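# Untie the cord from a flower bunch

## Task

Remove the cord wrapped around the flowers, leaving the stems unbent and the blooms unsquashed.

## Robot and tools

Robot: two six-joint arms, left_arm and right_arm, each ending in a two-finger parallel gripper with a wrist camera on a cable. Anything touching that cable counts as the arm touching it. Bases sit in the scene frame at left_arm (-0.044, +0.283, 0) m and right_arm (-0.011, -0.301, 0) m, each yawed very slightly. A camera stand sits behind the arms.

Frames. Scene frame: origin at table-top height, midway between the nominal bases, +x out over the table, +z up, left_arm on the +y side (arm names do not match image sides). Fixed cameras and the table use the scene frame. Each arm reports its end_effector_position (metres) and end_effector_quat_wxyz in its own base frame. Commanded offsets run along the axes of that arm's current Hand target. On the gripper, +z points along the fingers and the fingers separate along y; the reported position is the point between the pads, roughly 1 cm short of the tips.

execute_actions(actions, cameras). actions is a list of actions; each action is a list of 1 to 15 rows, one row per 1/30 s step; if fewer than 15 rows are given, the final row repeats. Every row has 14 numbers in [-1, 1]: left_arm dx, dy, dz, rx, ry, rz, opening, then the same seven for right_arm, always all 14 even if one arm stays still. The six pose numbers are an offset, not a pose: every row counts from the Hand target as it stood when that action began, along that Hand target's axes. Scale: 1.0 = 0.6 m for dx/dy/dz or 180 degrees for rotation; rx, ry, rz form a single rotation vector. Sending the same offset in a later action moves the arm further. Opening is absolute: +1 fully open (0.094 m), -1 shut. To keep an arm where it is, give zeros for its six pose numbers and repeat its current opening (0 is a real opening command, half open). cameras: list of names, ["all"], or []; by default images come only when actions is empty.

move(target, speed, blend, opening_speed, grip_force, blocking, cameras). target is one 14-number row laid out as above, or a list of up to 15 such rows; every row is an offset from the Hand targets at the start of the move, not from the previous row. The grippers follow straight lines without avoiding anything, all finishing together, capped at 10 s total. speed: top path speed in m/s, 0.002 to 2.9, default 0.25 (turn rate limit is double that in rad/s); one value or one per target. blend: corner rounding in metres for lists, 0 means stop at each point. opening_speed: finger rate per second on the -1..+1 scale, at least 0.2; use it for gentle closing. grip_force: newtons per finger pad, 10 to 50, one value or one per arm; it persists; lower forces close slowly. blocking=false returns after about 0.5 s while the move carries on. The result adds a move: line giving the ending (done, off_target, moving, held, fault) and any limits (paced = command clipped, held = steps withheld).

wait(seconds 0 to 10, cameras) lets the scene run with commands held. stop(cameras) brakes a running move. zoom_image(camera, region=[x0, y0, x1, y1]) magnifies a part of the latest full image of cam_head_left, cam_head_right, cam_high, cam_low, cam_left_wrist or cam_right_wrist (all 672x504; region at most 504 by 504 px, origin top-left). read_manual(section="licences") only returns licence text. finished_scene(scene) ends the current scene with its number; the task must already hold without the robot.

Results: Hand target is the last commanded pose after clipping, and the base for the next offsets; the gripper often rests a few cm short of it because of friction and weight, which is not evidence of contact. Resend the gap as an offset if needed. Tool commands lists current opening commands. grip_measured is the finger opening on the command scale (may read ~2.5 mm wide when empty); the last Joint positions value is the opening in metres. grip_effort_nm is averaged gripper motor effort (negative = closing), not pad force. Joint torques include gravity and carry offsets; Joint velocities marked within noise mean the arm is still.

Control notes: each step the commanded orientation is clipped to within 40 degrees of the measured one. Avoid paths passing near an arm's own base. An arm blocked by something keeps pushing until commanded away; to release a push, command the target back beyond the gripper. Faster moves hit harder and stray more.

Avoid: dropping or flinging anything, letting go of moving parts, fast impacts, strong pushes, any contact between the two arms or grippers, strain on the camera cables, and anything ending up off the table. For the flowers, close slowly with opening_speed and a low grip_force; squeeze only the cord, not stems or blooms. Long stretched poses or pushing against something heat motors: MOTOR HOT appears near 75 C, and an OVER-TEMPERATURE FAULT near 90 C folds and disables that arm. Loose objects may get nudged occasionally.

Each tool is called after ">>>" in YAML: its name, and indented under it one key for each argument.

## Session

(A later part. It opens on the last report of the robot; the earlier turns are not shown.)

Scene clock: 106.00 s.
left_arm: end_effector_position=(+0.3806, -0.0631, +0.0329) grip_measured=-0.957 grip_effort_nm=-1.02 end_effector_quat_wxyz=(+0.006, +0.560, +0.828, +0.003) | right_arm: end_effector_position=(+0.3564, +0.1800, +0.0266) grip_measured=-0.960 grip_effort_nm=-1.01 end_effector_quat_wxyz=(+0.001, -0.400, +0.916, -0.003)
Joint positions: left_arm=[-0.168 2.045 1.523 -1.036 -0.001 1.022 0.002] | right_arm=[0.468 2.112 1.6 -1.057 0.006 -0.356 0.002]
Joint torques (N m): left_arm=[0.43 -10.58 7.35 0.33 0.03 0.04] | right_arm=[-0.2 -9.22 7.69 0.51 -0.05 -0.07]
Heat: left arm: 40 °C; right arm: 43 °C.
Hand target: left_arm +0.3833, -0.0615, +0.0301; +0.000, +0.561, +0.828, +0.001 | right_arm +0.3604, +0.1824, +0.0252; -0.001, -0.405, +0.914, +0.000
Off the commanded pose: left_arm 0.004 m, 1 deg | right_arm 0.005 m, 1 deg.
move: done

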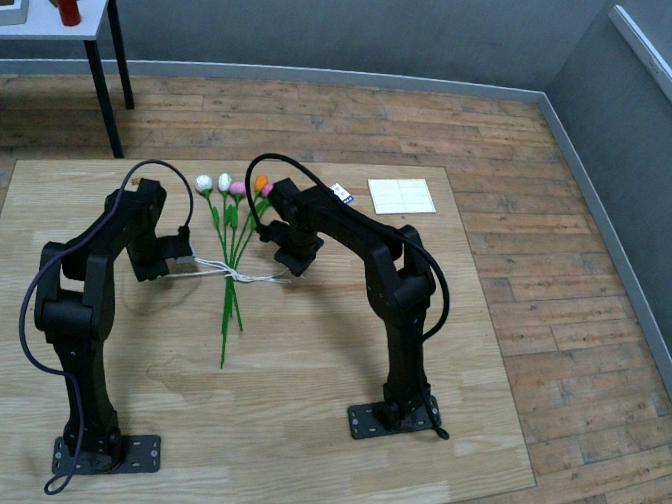

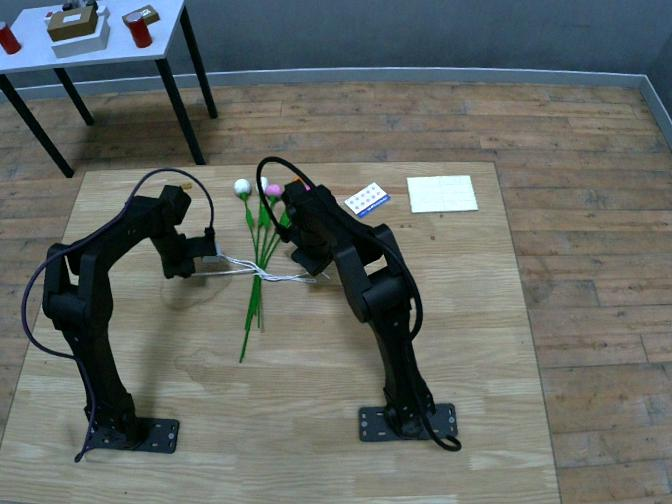

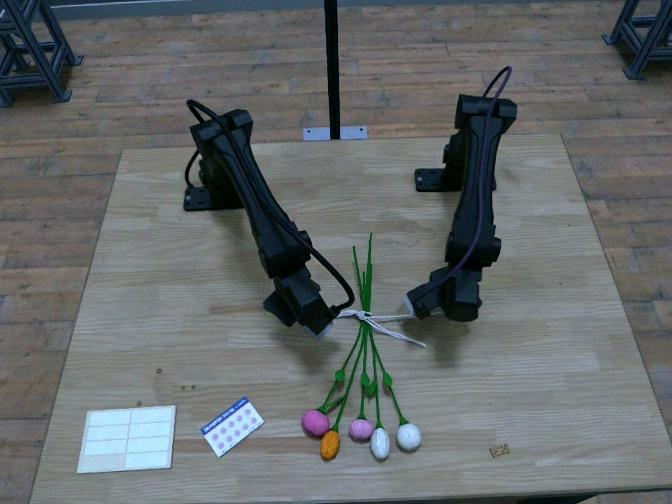

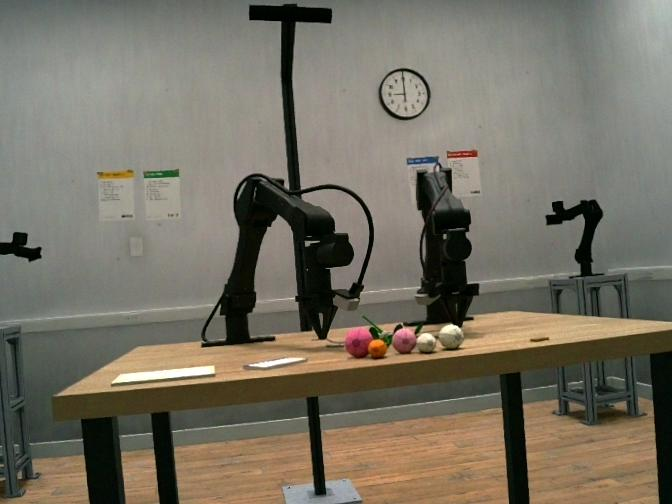

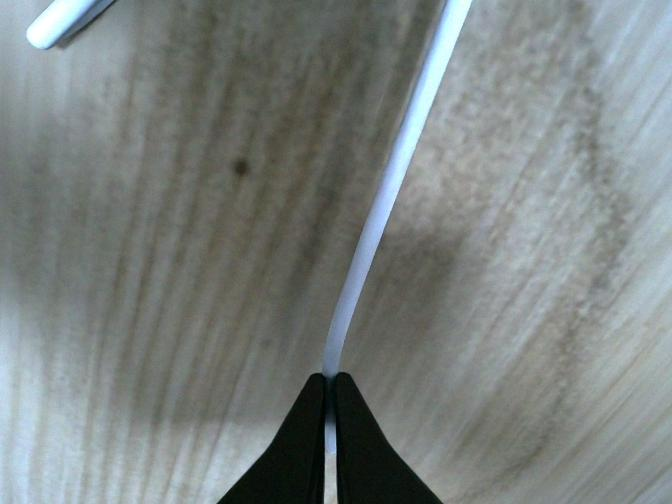

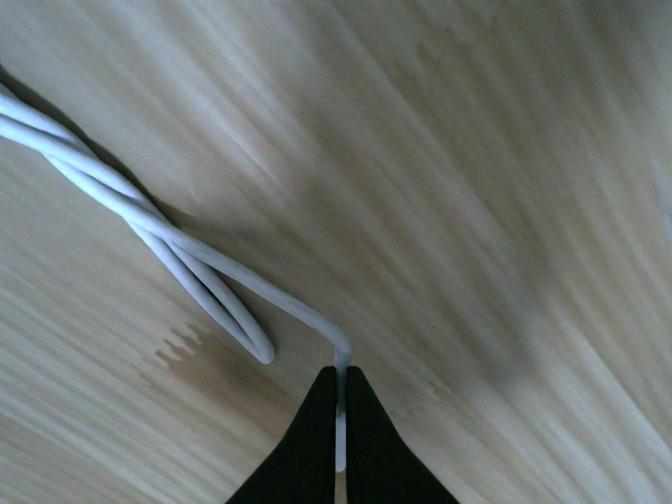

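>>> move:
  target: [0.0775, 0.0308, 0, 0, 0, 0, -1, 0.0617, -0.0558, 0, 0, 0, 0, -1]
  speed: 0.05
  cameras: ["cam_head_left", "cam_head_right", "cam_high", "cam_left_wrist", "cam_right_wrist"]

Scene clock: 109.00 s.
left_arm: end_effector_position=(+0.3856, -0.0120, +0.0329) grip_measured=-0.957 grip_effort_nm=-1.02 end_effector_quat_wxyz=(+0.005, +0.559, +0.829, +0.004) | right_arm: end_effector_position=(+0.3549, +0.1306, +0.0113) grip_measured=-0.960 grip_effort_nm=-1.01 end_effector_quat_wxyz=(-0.026, -0.400, +0.916, -0.001)
Joint positions: left_arm=[-0.035 2.045 1.523 -1.037 -0.002 1.151 0.002] | right_arm=[0.353 2.102 1.52 -1.04 0.006 -0.471 0.002]
Joint torques (N m): left_arm=[-0.14 -12.11 5.35 0.43 0.03 0.04] | right_arm=[-0.27 -14.54 4.89 0.65 -0.04 -0.09]
Heat: left arm: 40 °C; right arm: 43 °C.
Hand target: left_arm +0.3832, -0.0115, +0.0301; +0.000, +0.561, +0.828, +0.000 | right_arm +0.3604, +0.1325, +0.0251; +0.000, -0.405, +0.914, +0.000
Off the commanded pose: left_arm 0.004 m, 1 deg | right_arm 0.015 m, 3 deg.
move: off_target (right_arm)
Images, in order (width x height): cam_head_left 672x504, cam_head_right 672x504, cam_high 672x504, cam_left_wrist 672x504, cam_right_wrist 672x504.

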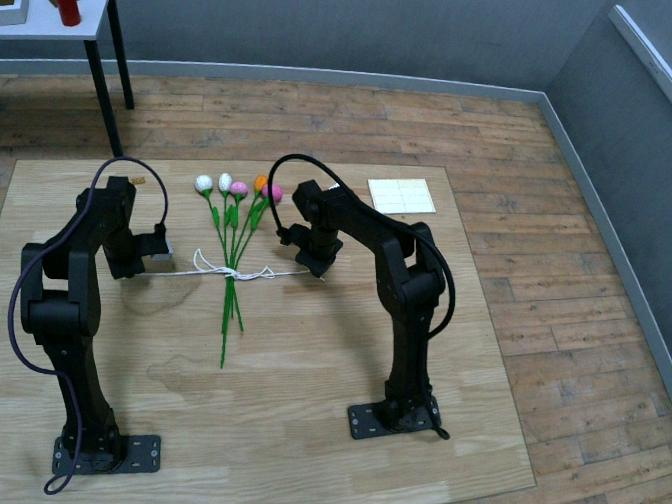

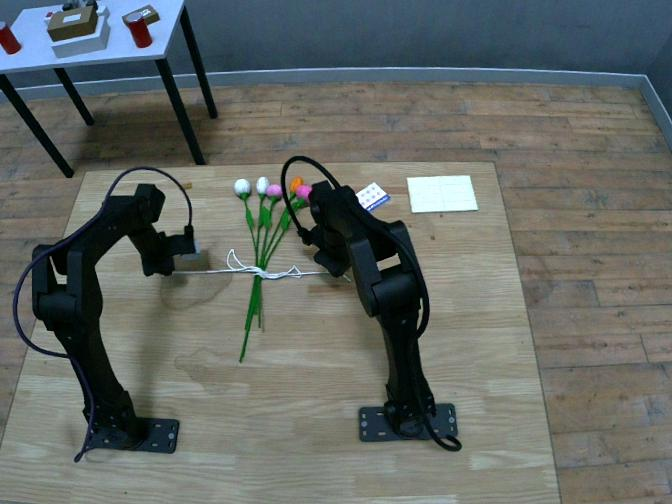

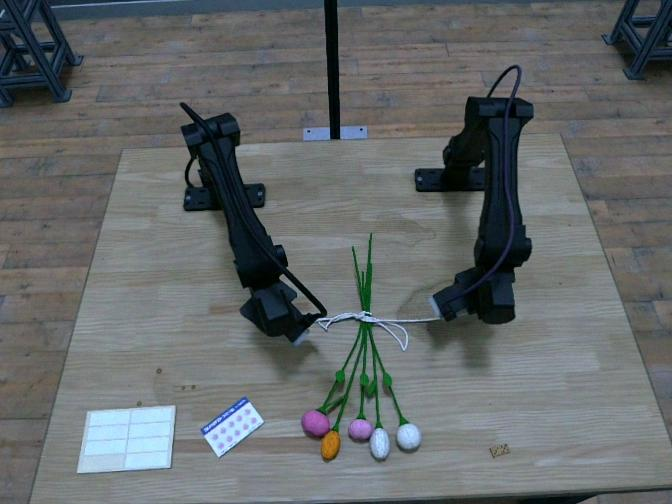

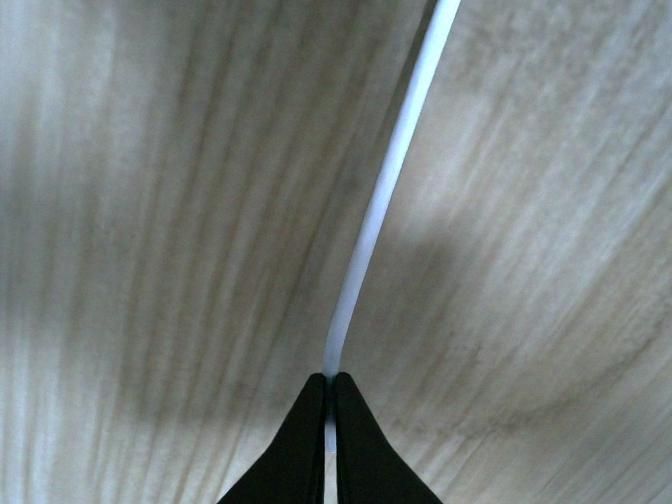

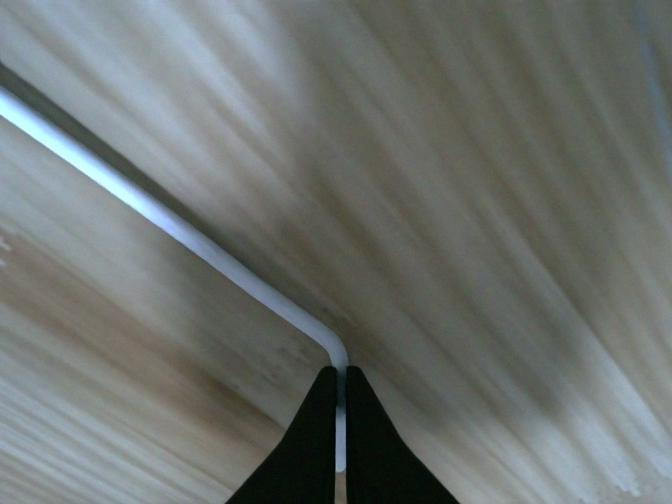

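>>> zoom_image:
  camera: "cam_head_right"
  region: [180, 230, 360, 330]

>>> zoom_image:
  camera: "cam_high"
  region: [290, 280, 460, 380]

Scaled by 2.800 from the camera's 672x504 image, which has a finer 960x720 frame.

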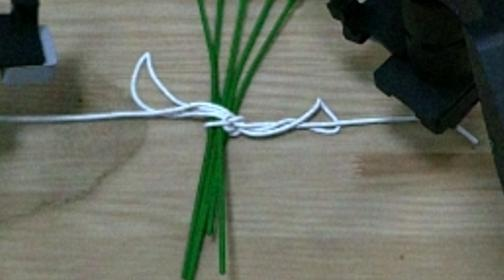

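Scaled by 2.965 from the camera's 672x504 image, which has a finer 960x720 frame.

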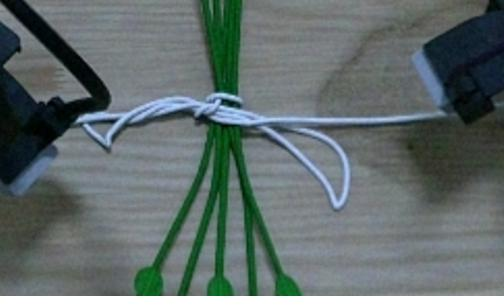

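>>> move:
  target: [0.124, 0.0493, 0, 0, 0, 0, -1, 0.0987, -0.0893, -0.025, 0, 0, 0, -1]
  speed: 0.06
  cameras: ["cam_head_left", "cam_head_right", "cam_high"]

>>> zoom_image:
  camera: "cam_head_right"
  region: [180, 230, 360, 330]

>>> zoom_image:
  camera: "cam_high"
  region: [290, 280, 460, 380]

Scene clock: 114.20 s.
left_arm: end_effector_position=(+0.3812, +0.0680, +0.0332) grip_measured=-0.957 grip_effort_nm=-1.02 end_effector_quat_wxyz=(+0.004, +0.559, +0.829, +0.006) | right_arm: end_effector_position=(+0.3611, +0.0524, +0.0276) grip_measured=-0.960 grip_effort_nm=-1.01 end_effector_quat_wxyz=(-0.014, -0.400, +0.917, +0.001)
Joint positions: left_arm=[0.173 2.048 1.53 -1.038 -0.003 1.358 0.002] | right_arm=[0.144 2.011 1.451 -1.038 0.005 -0.678 0.002]
Joint torques (N m): left_arm=[0.23 -10.58 7.34 0.34 0.04 0.02] | right_arm=[-0.17 -13.64 4.89 0.48 -0.04 -0.11]
Heat: left arm: 40 °C; right arm: 43 °C.
Hand target: left_arm +0.3832, +0.0686, +0.0301; +0.000, +0.561, +0.828, +0.000 | right_arm +0.3603, +0.0526, +0.0402; +0.000, -0.405, +0.914, +0.000
Off the commanded pose: left_arm 0.004 m, 1 deg | right_arm 0.013 m, 2 deg.
move: off_target (right_arm)
Images, in order (width x height): cam_head_left 672x504, cam_head_right 672x504, cam_high 672x504.

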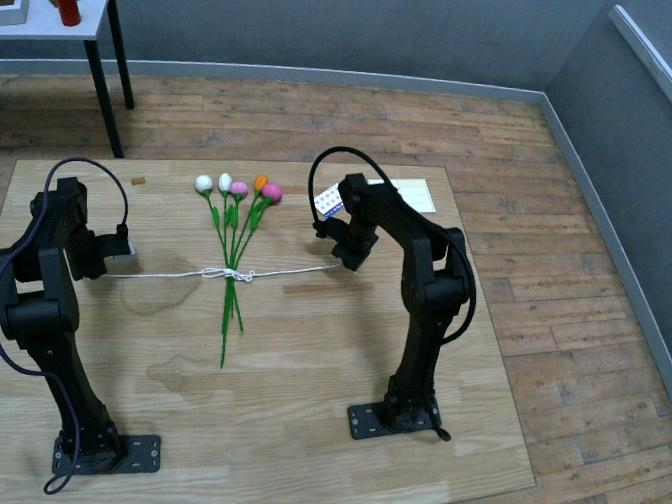

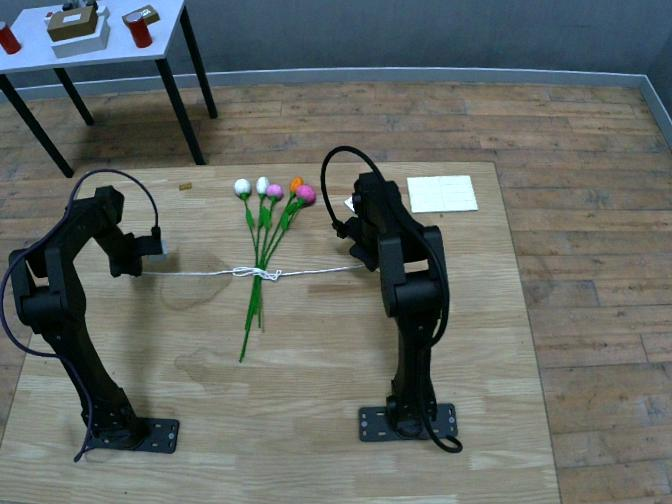

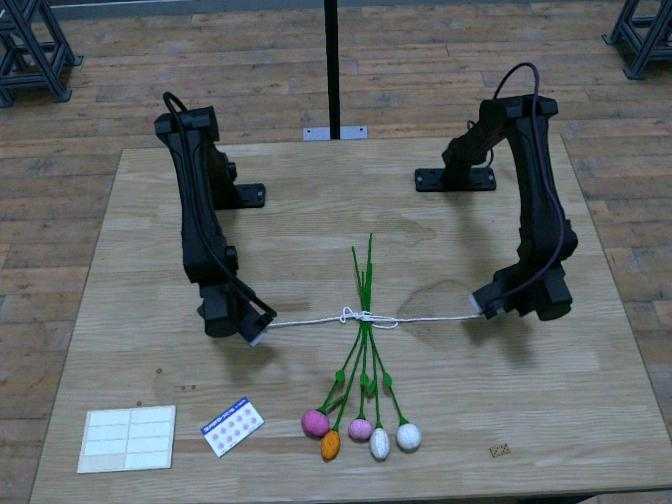

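Scaled by 2.800 from the camera's 672x504 image, which has a finer 960x720 frame.

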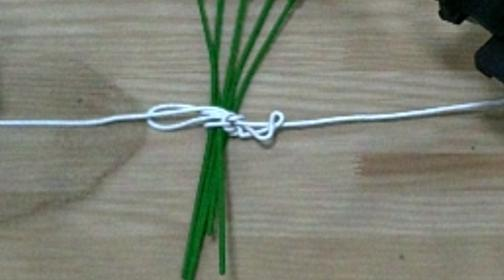

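Scaled by 2.965 from the camera's 672x504 image, which has a finer 960x720 frame.

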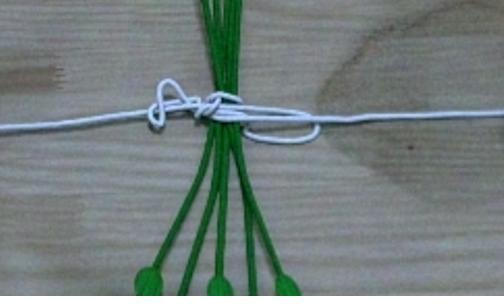

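>>> move:
  target: [0.093, 0.037, 0, 0, 0, 0, -1, 0.074, -0.067, -0.005, 0, 0, 0, -1]
  speed: 0.06
  cameras: ["cam_head_left", "cam_head_right", "cam_high"]

>>> zoom_image:
  camera: "cam_head_right"
  region: [180, 230, 360, 330]

>>> zoom_image:
  camera: "cam_high"
  region: [290, 280, 460, 380]

Scene clock: 117.47 s.
left_arm: end_effector_position=(+0.3821, +0.1281, +0.0340) grip_measured=-0.957 grip_effort_nm=-1.03 end_effector_quat_wxyz=(+0.004, +0.559, +0.829, +0.008) | right_arm: end_effector_position=(+0.3613, -0.0080, +0.0300) grip_measured=-0.960 grip_effort_nm=-1.01 end_effector_quat_wxyz=(-0.013, -0.399, +0.917, +0.003)
Joint positions: left_arm=[0.32 2.104 1.617 -1.067 -0.003 1.505 0.002] | right_arm=[-0.022 1.994 1.437 -1.039 0.006 -0.843 0.002]
Joint torques (N m): left_arm=[0.1 -11.1 7.34 0.32 0.04 0.04] | right_arm=[-0.1 -13.57 5.04 0.43 -0.05 -0.09]
Heat: left arm: 40 °C; right arm: 43 °C.
Hand target: left_arm +0.3832, +0.1288, +0.0302; +0.000, +0.561, +0.828, +0.001 | right_arm +0.3601, -0.0074, +0.0432; +0.000, -0.405, +0.915, +0.000
Off the commanded pose: left_arm 0.004 m, 1 deg | right_arm 0.013 m, 2 deg.
move: off_target (right_arm)
Images, in order (width x height): cam_head_left 672x504, cam_head_right 672x504, cam_high 672x504.

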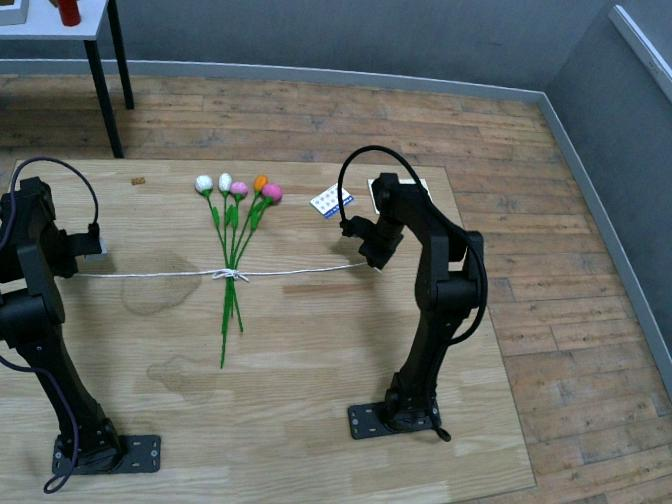

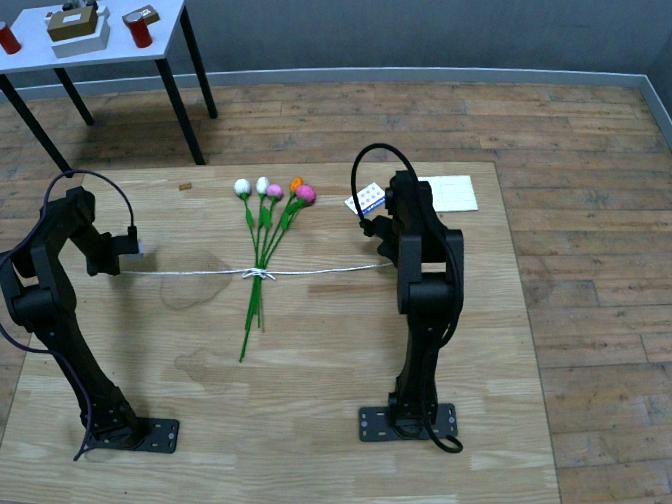

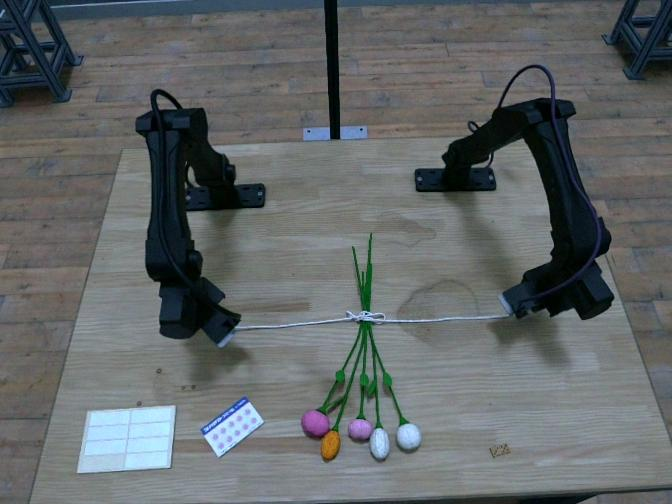

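Scaled by 2.800 from the camera's 672x504 image, which has a finer 960x720 frame.

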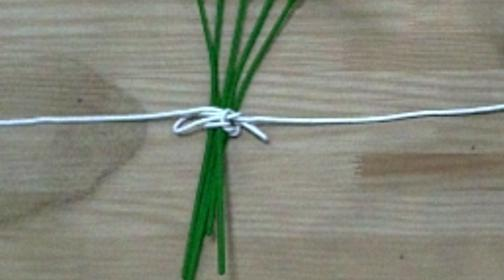

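Scaled by 2.965 from the camera's 672x504 image, which has a finer 960x720 frame.

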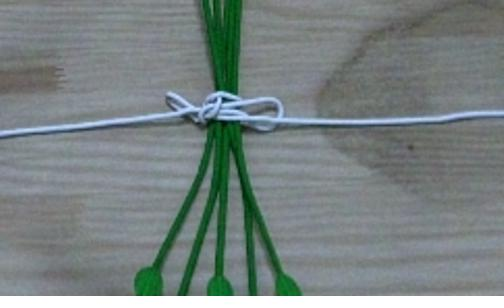

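>>> move:
  target: [0.0775, 0.0308, 0, 0, 0, 0, -1, 0.0617, -0.0558, -0.005, 0, 0, 0, -1]
  speed: 0.05
  cameras: ["cam_head_left", "cam_head_right", "cam_high"]

>>> zoom_image:
  camera: "cam_head_right"
  region: [180, 230, 360, 330]

>>> zoom_image:
  camera: "cam_high"
  region: [290, 280, 460, 380]

Scene clock: 121.07 s.
left_arm: end_effector_position=(+0.3826, +0.1782, +0.0350) grip_measured=-0.957 grip_effort_nm=-1.02 end_effector_quat_wxyz=(+0.004, +0.559, +0.829, +0.010) | right_arm: end_effector_position=(+0.3528, -0.0563, +0.0302) grip_measured=-0.960 grip_effort_nm=-1.01 end_effector_quat_wxyz=(-0.020, -0.399, +0.917, +0.009)
Joint positions: left_arm=[0.432 2.175 1.734 -1.109 -0.003 1.618 0.002] | right_arm=[-0.158 1.994 1.437 -1.056 0.006 -0.98 0.002]
Joint torques (N m): left_arm=[0.25 -11.75 7.43 0.29 0.05 0.01] | right_arm=[-0.2 -12.53 7.23 0.39 -0.04 -0.1]
Heat: left arm: 40 °C; right arm: 43 °C.
Hand target: left_arm +0.3831, +0.1787, +0.0302; +0.000, +0.561, +0.828, +0.000 | right_arm +0.3600, -0.0572, +0.0462; +0.000, -0.405, +0.914, +0.000
Off the commanded pose: left_arm 0.005 m, 1 deg | right_arm 0.018 m, 2 deg.
move: off_target (right_arm)
Images, in order (width x height): cam_head_left 672x504, cam_head_right 672x504, cam_high 672x504.

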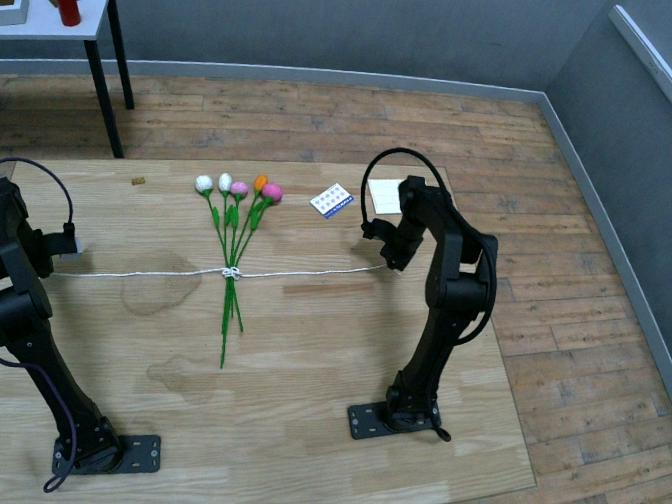

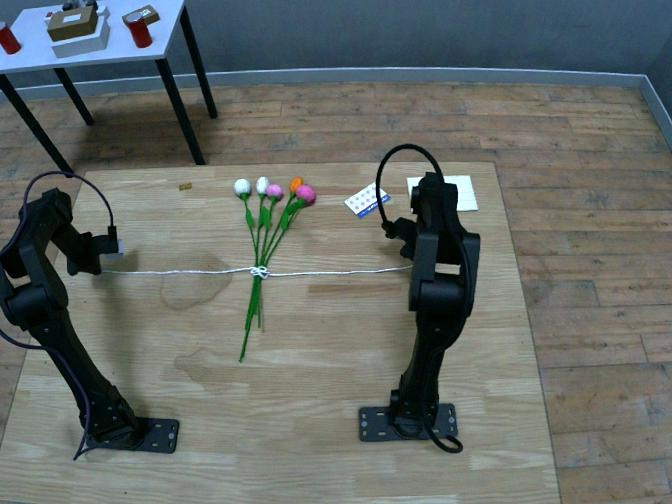

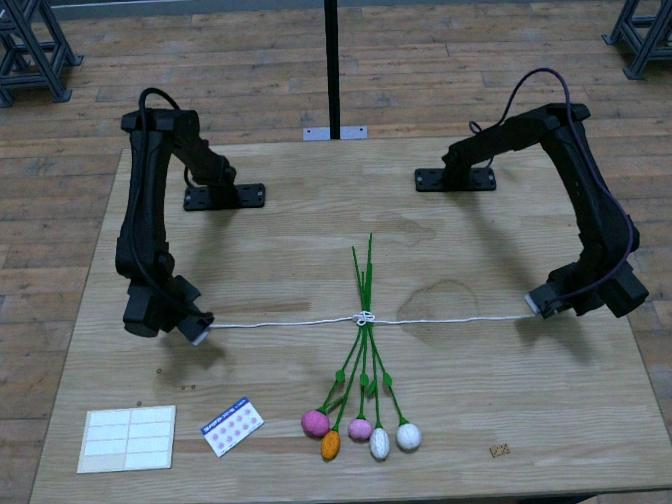

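Scaled by 2.800 from the camera's 672x504 image, which has a finer 960x720 frame.

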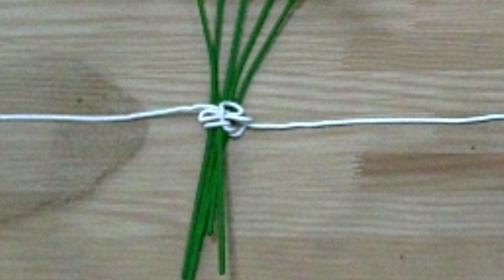

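Scaled by 2.965 from the camera's 672x504 image, which has a finer 960x720 frame.

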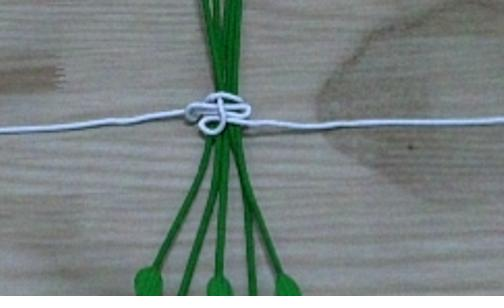

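>>> move:
  target: [0.062, 0.0246, 0, 0, 0, 0, -1, 0.0494, -0.0446, 0, 0, 0, 0, -1]
  speed: 0.05
  cameras: ["cam_head_left", "cam_head_right", "cam_high"]

>>> zoom_image:
  camera: "cam_head_right"
  region: [180, 230, 360, 330]

>>> zoom_image:
  camera: "cam_high"
  region: [290, 280, 460, 380]

Scene clock: 124.23 s.
left_arm: end_effector_position=(+0.3832, +0.2185, +0.0360) grip_measured=-0.957 grip_effort_nm=-1.02 end_effector_quat_wxyz=(+0.004, +0.559, +0.829, +0.011) | right_arm: end_effector_position=(+0.3548, -0.0960, +0.0400) grip_measured=-0.960 grip_effort_nm=-1.01 end_effector_quat_wxyz=(-0.007, -0.399, +0.917, +0.002)
Joint positions: left_arm=[0.515 2.251 1.863 -1.159 -0.003 1.7 0.002] | right_arm=[-0.264 1.994 1.478 -1.068 0.006 -1.086 0.002]
Joint torques (N m): left_arm=[0.18 -12.4 7.5 0.34 0.04 -0.04] | right_arm=[-0.17 -9.92 7.54 0.45 -0.04 -0.08]
Heat: left arm: 40 °C; right arm: 43 °C.
Hand target: left_arm +0.3832, +0.2188, +0.0303; +0.000, +0.561, +0.828, +0.001 | right_arm +0.3598, -0.0971, +0.0462; +0.000, -0.405, +0.914, +0.000
Off the commanded pose: left_arm 0.006 m, 1 deg | right_arm 0.008 m, 1 deg.
move: done
Images, in order (width x height): cam_head_left 672x504, cam_head_right 672x504, cam_high 672x504.

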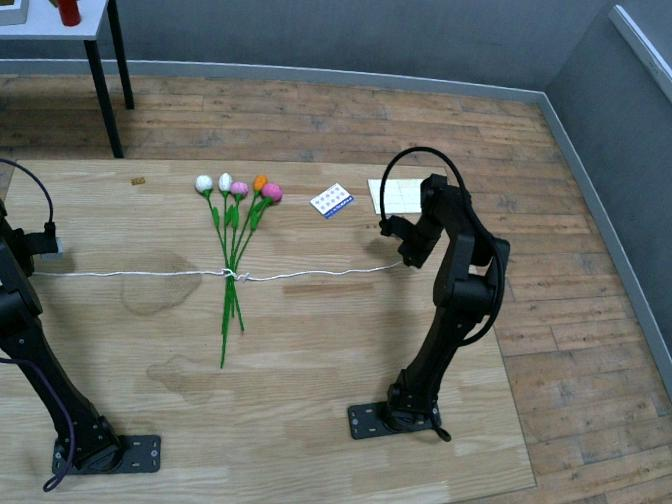

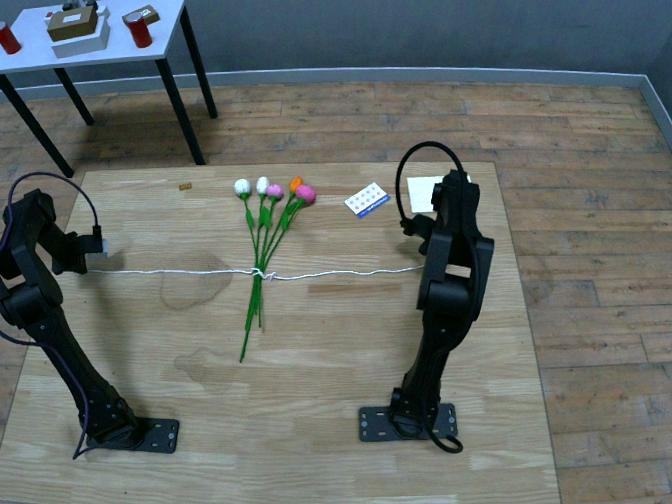

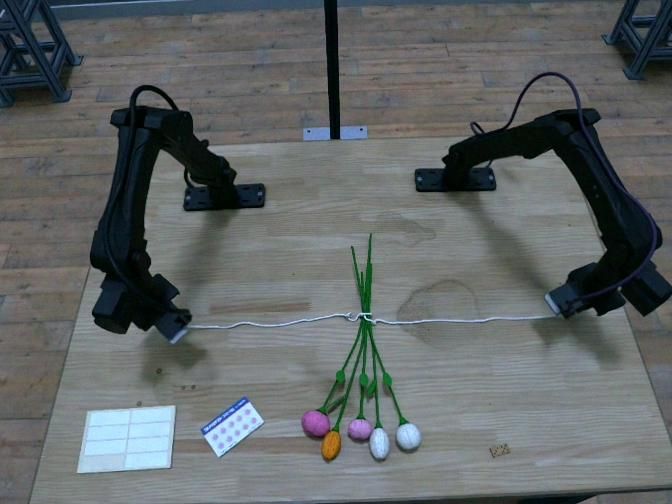

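Scaled by 2.800 from the camera's 672x504 image, which has a finer 960x720 frame.

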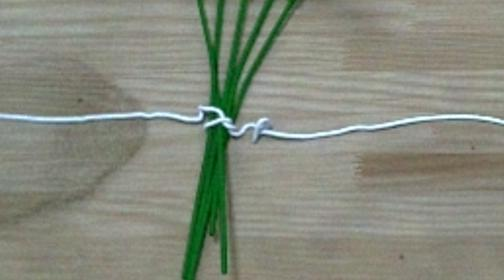

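Scaled by 2.965 from the camera's 672x504 image, which has a finer 960x720 frame.

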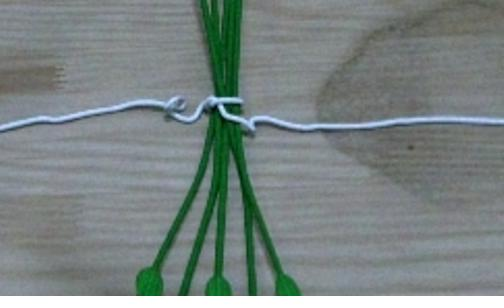

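>>> zoom_image:
  camera: "cam_head_right"
  region: [230, 250, 300, 300]

>>> zoom_image:
  camera: "cam_high"
  region: [330, 295, 400, 345]

>>> zoom_image:
  camera: "cam_head_left"
  region: [200, 250, 270, 300]

Scaled by 7.200 from the camera's 672x504 image, which has a finer 960x720 frame.

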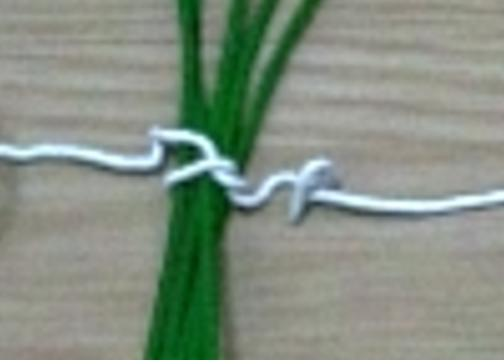

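Scaled by 7.200 from the camera's 672x504 image, which has a finer 960x720 frame.

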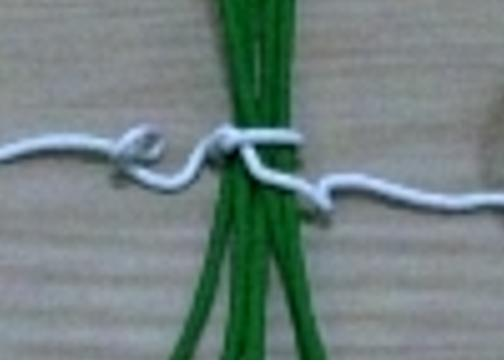

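Scaled by 7.200 from the camera's 672x504 image, which has a finer 960x720 frame.

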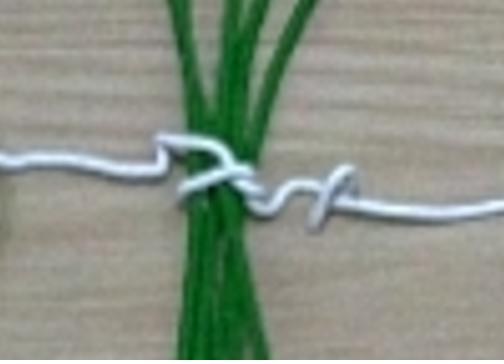

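>>> move:
  target:
    - [0, 0, 0.025, 0, 0, 0, -1, -0.071, 0.349, 0.0, 0, 0, 0, -1]
    - [0, 0, 0.025, 0, 0, 0, -1, -0.071, 0.349, 0.06, 0, 0, 0, -1]
    - [0, 0, 0.025, 0, 0, 0, -0.4, -0.071, 0.349, 0.06, 0, 0, 0, -0.4]
    - [0, 0, -0.1, 0, 0, 0, -0.4, -0.071, 0.349, -0.08, 0, 0, 0, -0.4]
  speed: [0.12, 0.06, 0.06, 0.1]
  cameras: ["all"]

Scene clock: 150.33 s.
left_arm: end_effector_position=(+0.3828, +0.2182, +0.0867) grip_measured=-0.402 grip_effort_nm=0.12 end_effector_quat_wxyz=(-0.001, +0.559, +0.829, +0.001) | right_arm: end_effector_position=(+0.2289, +0.0723, +0.0831) grip_measured=-0.402 grip_effort_nm=0.11 end_effector_quat_wxyz=(-0.019, -0.408, +0.913, +0.001)
Joint positions: left_arm=[0.515 2.264 2.086 -1.391 -0.003 1.701 0.028] | right_arm=[0.304 1.503 1.07 -1.175 0.003 -0.535 0.028]
Joint torques (N m): left_arm=[0.12 -14.71 7.32 0.28 0.05 0.02] | right_arm=[0.17 -7.42 7.43 0.42 -0.02 0.14]
Heat: left arm: 40 °C; right arm: 44 °C.
Hand target: left_arm +0.3830, +0.2186, +0.0902; +0.000, +0.561, +0.828, +0.000 | right_arm +0.2336, +0.0751, +0.0943; +0.000, -0.404, +0.915, +0.000
Off the commanded pose: left_arm 0.004 m, 0 deg | right_arm 0.013 m, 2 deg.
move: off_target (right_arm); target 3's new opening was sent with left_arm's hand 0.015 m and 2 deg from that target

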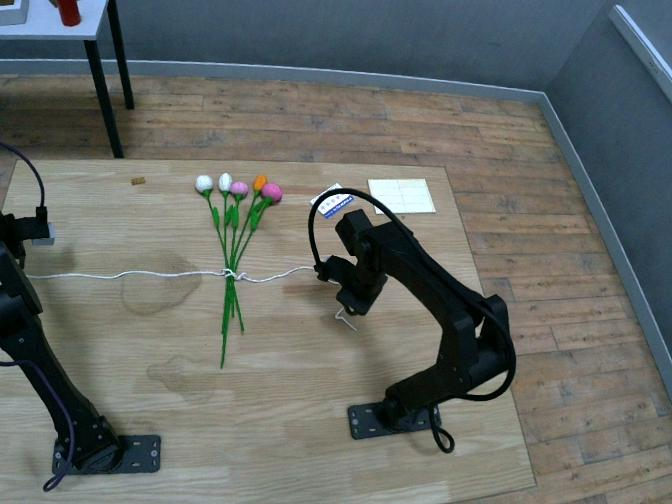

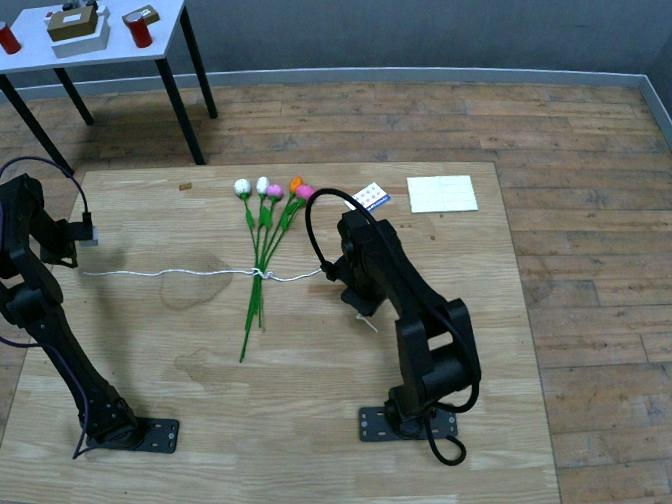

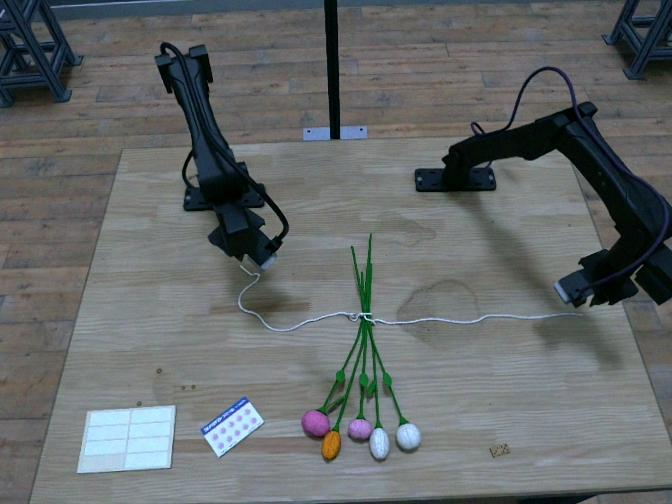

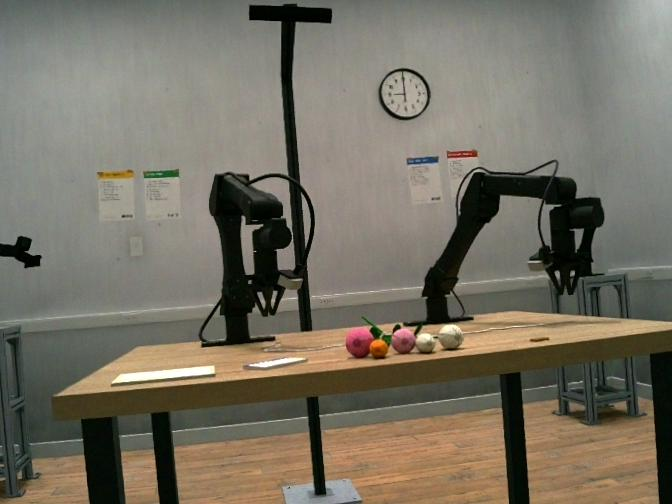

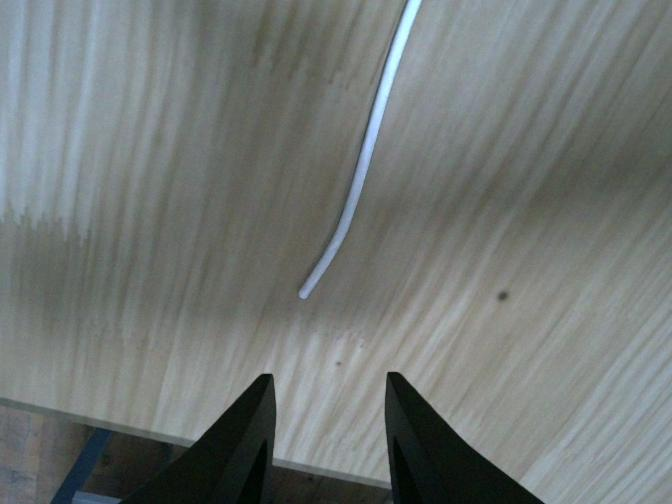

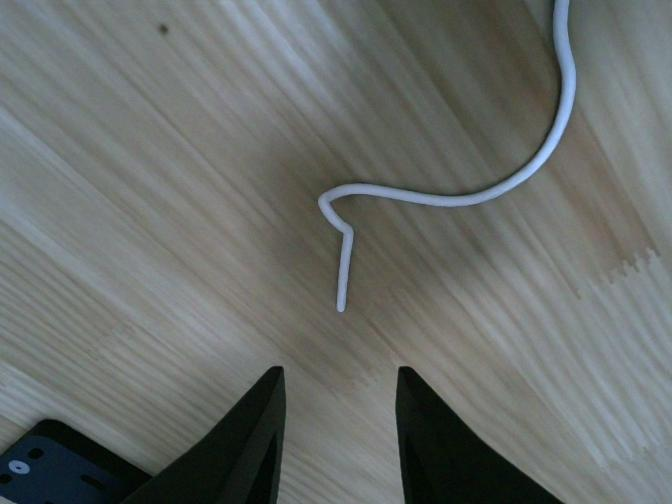

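>>> move:
  target: [0, 0, 0, 0, 0, 0, -0.4, -0.3462, 0.0737, 0.007, 0, 0, -0.2344, -0.4]
  speed: 0.15
  cameras: ["cam_right_wrist", "cam_head_right", "cam_high"]

Scene clock: 158.77 s.
left_arm: end_effector_position=(+0.3827, +0.2182, +0.0867) grip_measured=-0.402 grip_effort_nm=0.13 end_effector_quat_wxyz=(-0.001, +0.559, +0.829, +0.001) | right_arm: end_effector_position=(+0.3396, +0.2549, +0.0921) grip_measured=-0.402 grip_effort_nm=0.11 end_effector_quat_wxyz=(-0.004, +0.701, -0.713, +0.003)
Joint positions: left_arm=[0.515 2.264 2.086 -1.392 -0.003 1.701 0.028] | right_arm=[0.643 2.179 1.968 -1.352 0.004 -0.909 0.028]
Joint torques (N m): left_arm=[0.12 -14.58 7.34 0.27 0.05 0.02] | right_arm=[0.32 -9.81 7.83 0.49 -0.03 -0.08]
Heat: left arm: 41 °C; right arm: 44 °C.
Hand target: left_arm +0.3830, +0.2186, +0.0902; +0.000, +0.561, +0.828, +0.000 | right_arm +0.3405, +0.2586, +0.0900; +0.000, +0.707, -0.708, +0.000
Off the commanded pose: left_arm 0.004 m, 0 deg | right_arm 0.004 m, 1 deg.
move: done
Images, in order (width x height): cam_head_right 672x504, cam_high 672x504, cam_right_wrist 672x504.

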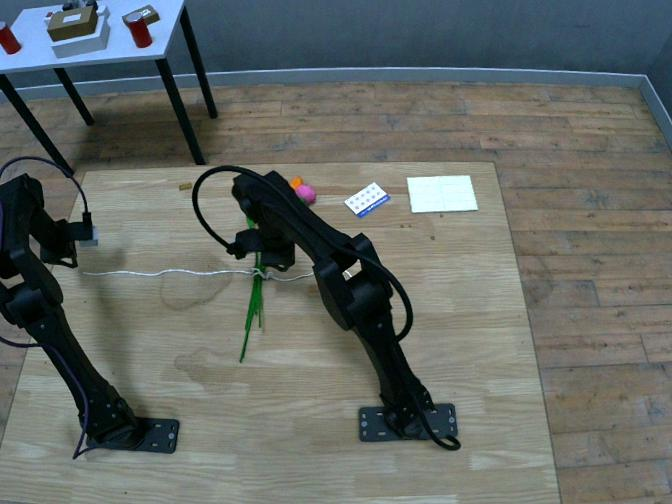

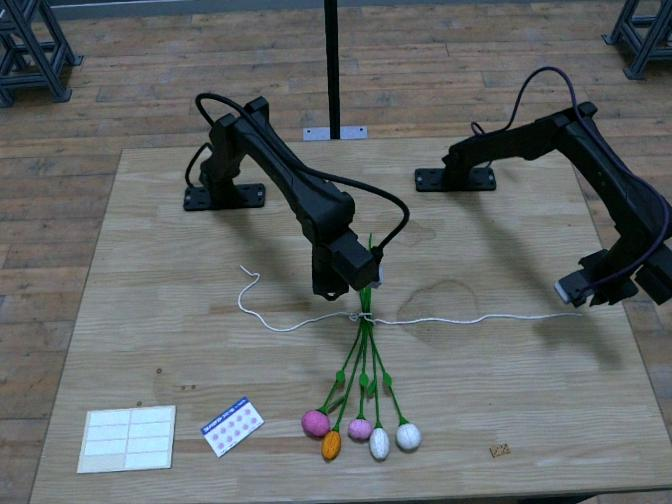

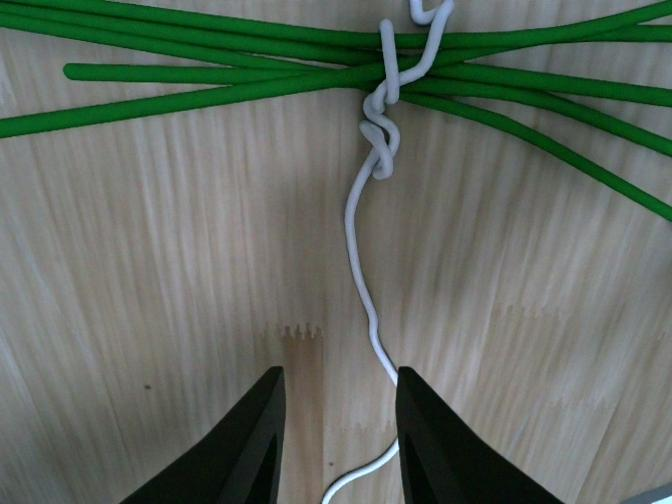

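>>> zoom_image:
  camera: "cam_right_wrist"
  region: [310, 0, 510, 200]

Scaled by 2.520 from the camera's 672x504 image, which has a finer 960x720 frame.

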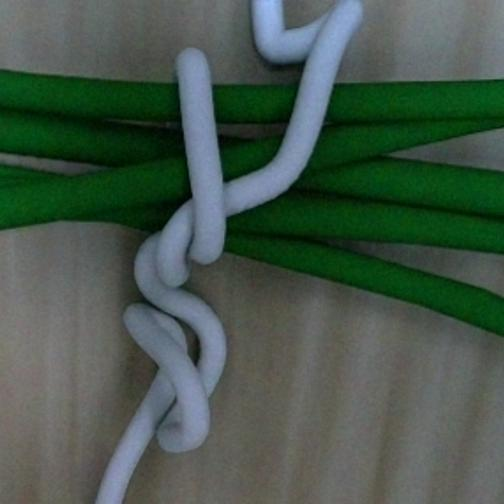

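>>> move:
  target: [0, 0, 0, 0, 0, 0, -0.4, 0.0, -0.0138, 0.115, 0, 0, 0, -0.4]
  speed: 0.12
  cameras: ["cam_right_wrist"]

Scene clock: 167.63 s.
left_arm: end_effector_position=(+0.3827, +0.2182, +0.0867) grip_measured=-0.402 grip_effort_nm=0.12 end_effector_quat_wxyz=(-0.001, +0.559, +0.829, +0.001) | right_arm: end_effector_position=(+0.3473, +0.2592, +0.0286) grip_measured=-0.402 grip_effort_nm=0.11 end_effector_quat_wxyz=(-0.003, +0.704, -0.710, +0.002)
Joint positions: left_arm=[0.515 2.264 2.086 -1.392 -0.003 1.701 0.028] | right_arm=[0.641 2.242 1.817 -1.14 0.004 -0.921 0.028]
Joint torques (N m): left_arm=[0.1 -14.57 7.34 0.27 0.05 0.02] | right_arm=[-0.47 -10.77 5.48 0.75 -0.03 -0.1]
Heat: left arm: 41 °C; right arm: 43 °C.
Hand target: left_arm +0.3830, +0.2186, +0.0902; +0.000, +0.561, +0.828, +0.000 | right_arm +0.3487, +0.2587, +0.0210; +0.000, +0.707, -0.707, +0.000
Off the commanded pose: left_arm 0.004 m, 0 deg | right_arm 0.008 m, 1 deg.
move: done
Images, in order (width x height): cam_right_wrist 672x504.

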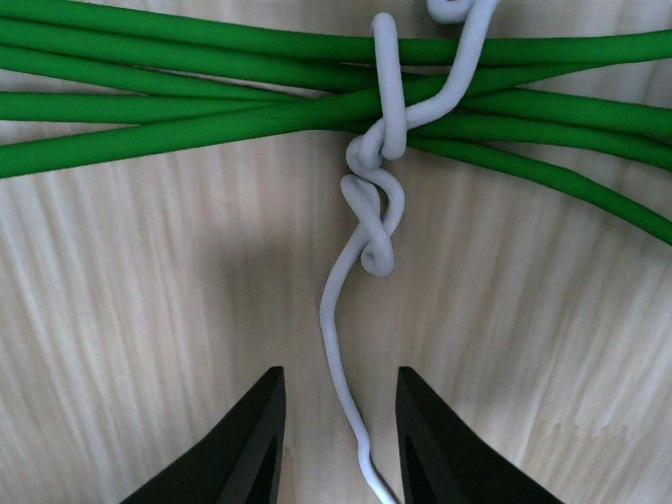

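>>> move:
  target: [0, 0, 0, 0, 0, 0, -0.4, 0.0, -0.006, 0.034, 0, 0, 0, -0.4]
  speed: 0.05
  cameras: ["cam_right_wrist"]

Scene clock: 169.77 s.
left_arm: end_effector_position=(+0.3827, +0.2182, +0.0867) grip_measured=-0.402 grip_effort_nm=0.12 end_effector_quat_wxyz=(-0.001, +0.559, +0.829, +0.001) | right_arm: end_effector_position=(+0.3521, +0.2601, +0.0107) grip_measured=-0.402 grip_effort_nm=0.11 end_effector_quat_wxyz=(-0.006, +0.704, -0.710, +0.003)
Joint positions: left_arm=[0.515 2.264 2.086 -1.392 -0.003 1.701 0.028] | right_arm=[0.636 2.269 1.79 -1.08 0.004 -0.926 0.028]
Joint torques (N m): left_arm=[0.12 -14.58 7.34 0.26 0.04 0.02] | right_arm=[-0.44 -10.59 5.23 0.77 -0.03 -0.1]
Heat: left arm: 41 °C; right arm: 43 °C.
Hand target: left_arm +0.3830, +0.2186, +0.0902; +0.000, +0.561, +0.828, +0.000 | right_arm +0.3523, +0.2587, +0.0006; +0.000, +0.707, -0.707, +0.000
Off the commanded pose: left_arm 0.004 m, 0 deg | right_arm 0.010 m, 1 deg.
move: done
Images, in order (width x height): cam_right_wrist 672x504.

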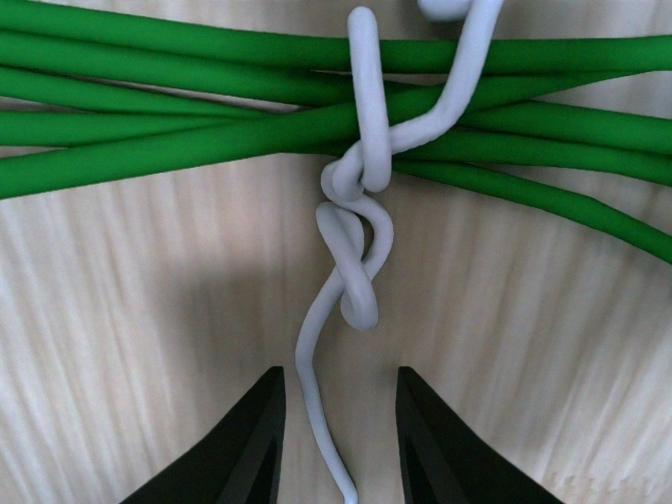

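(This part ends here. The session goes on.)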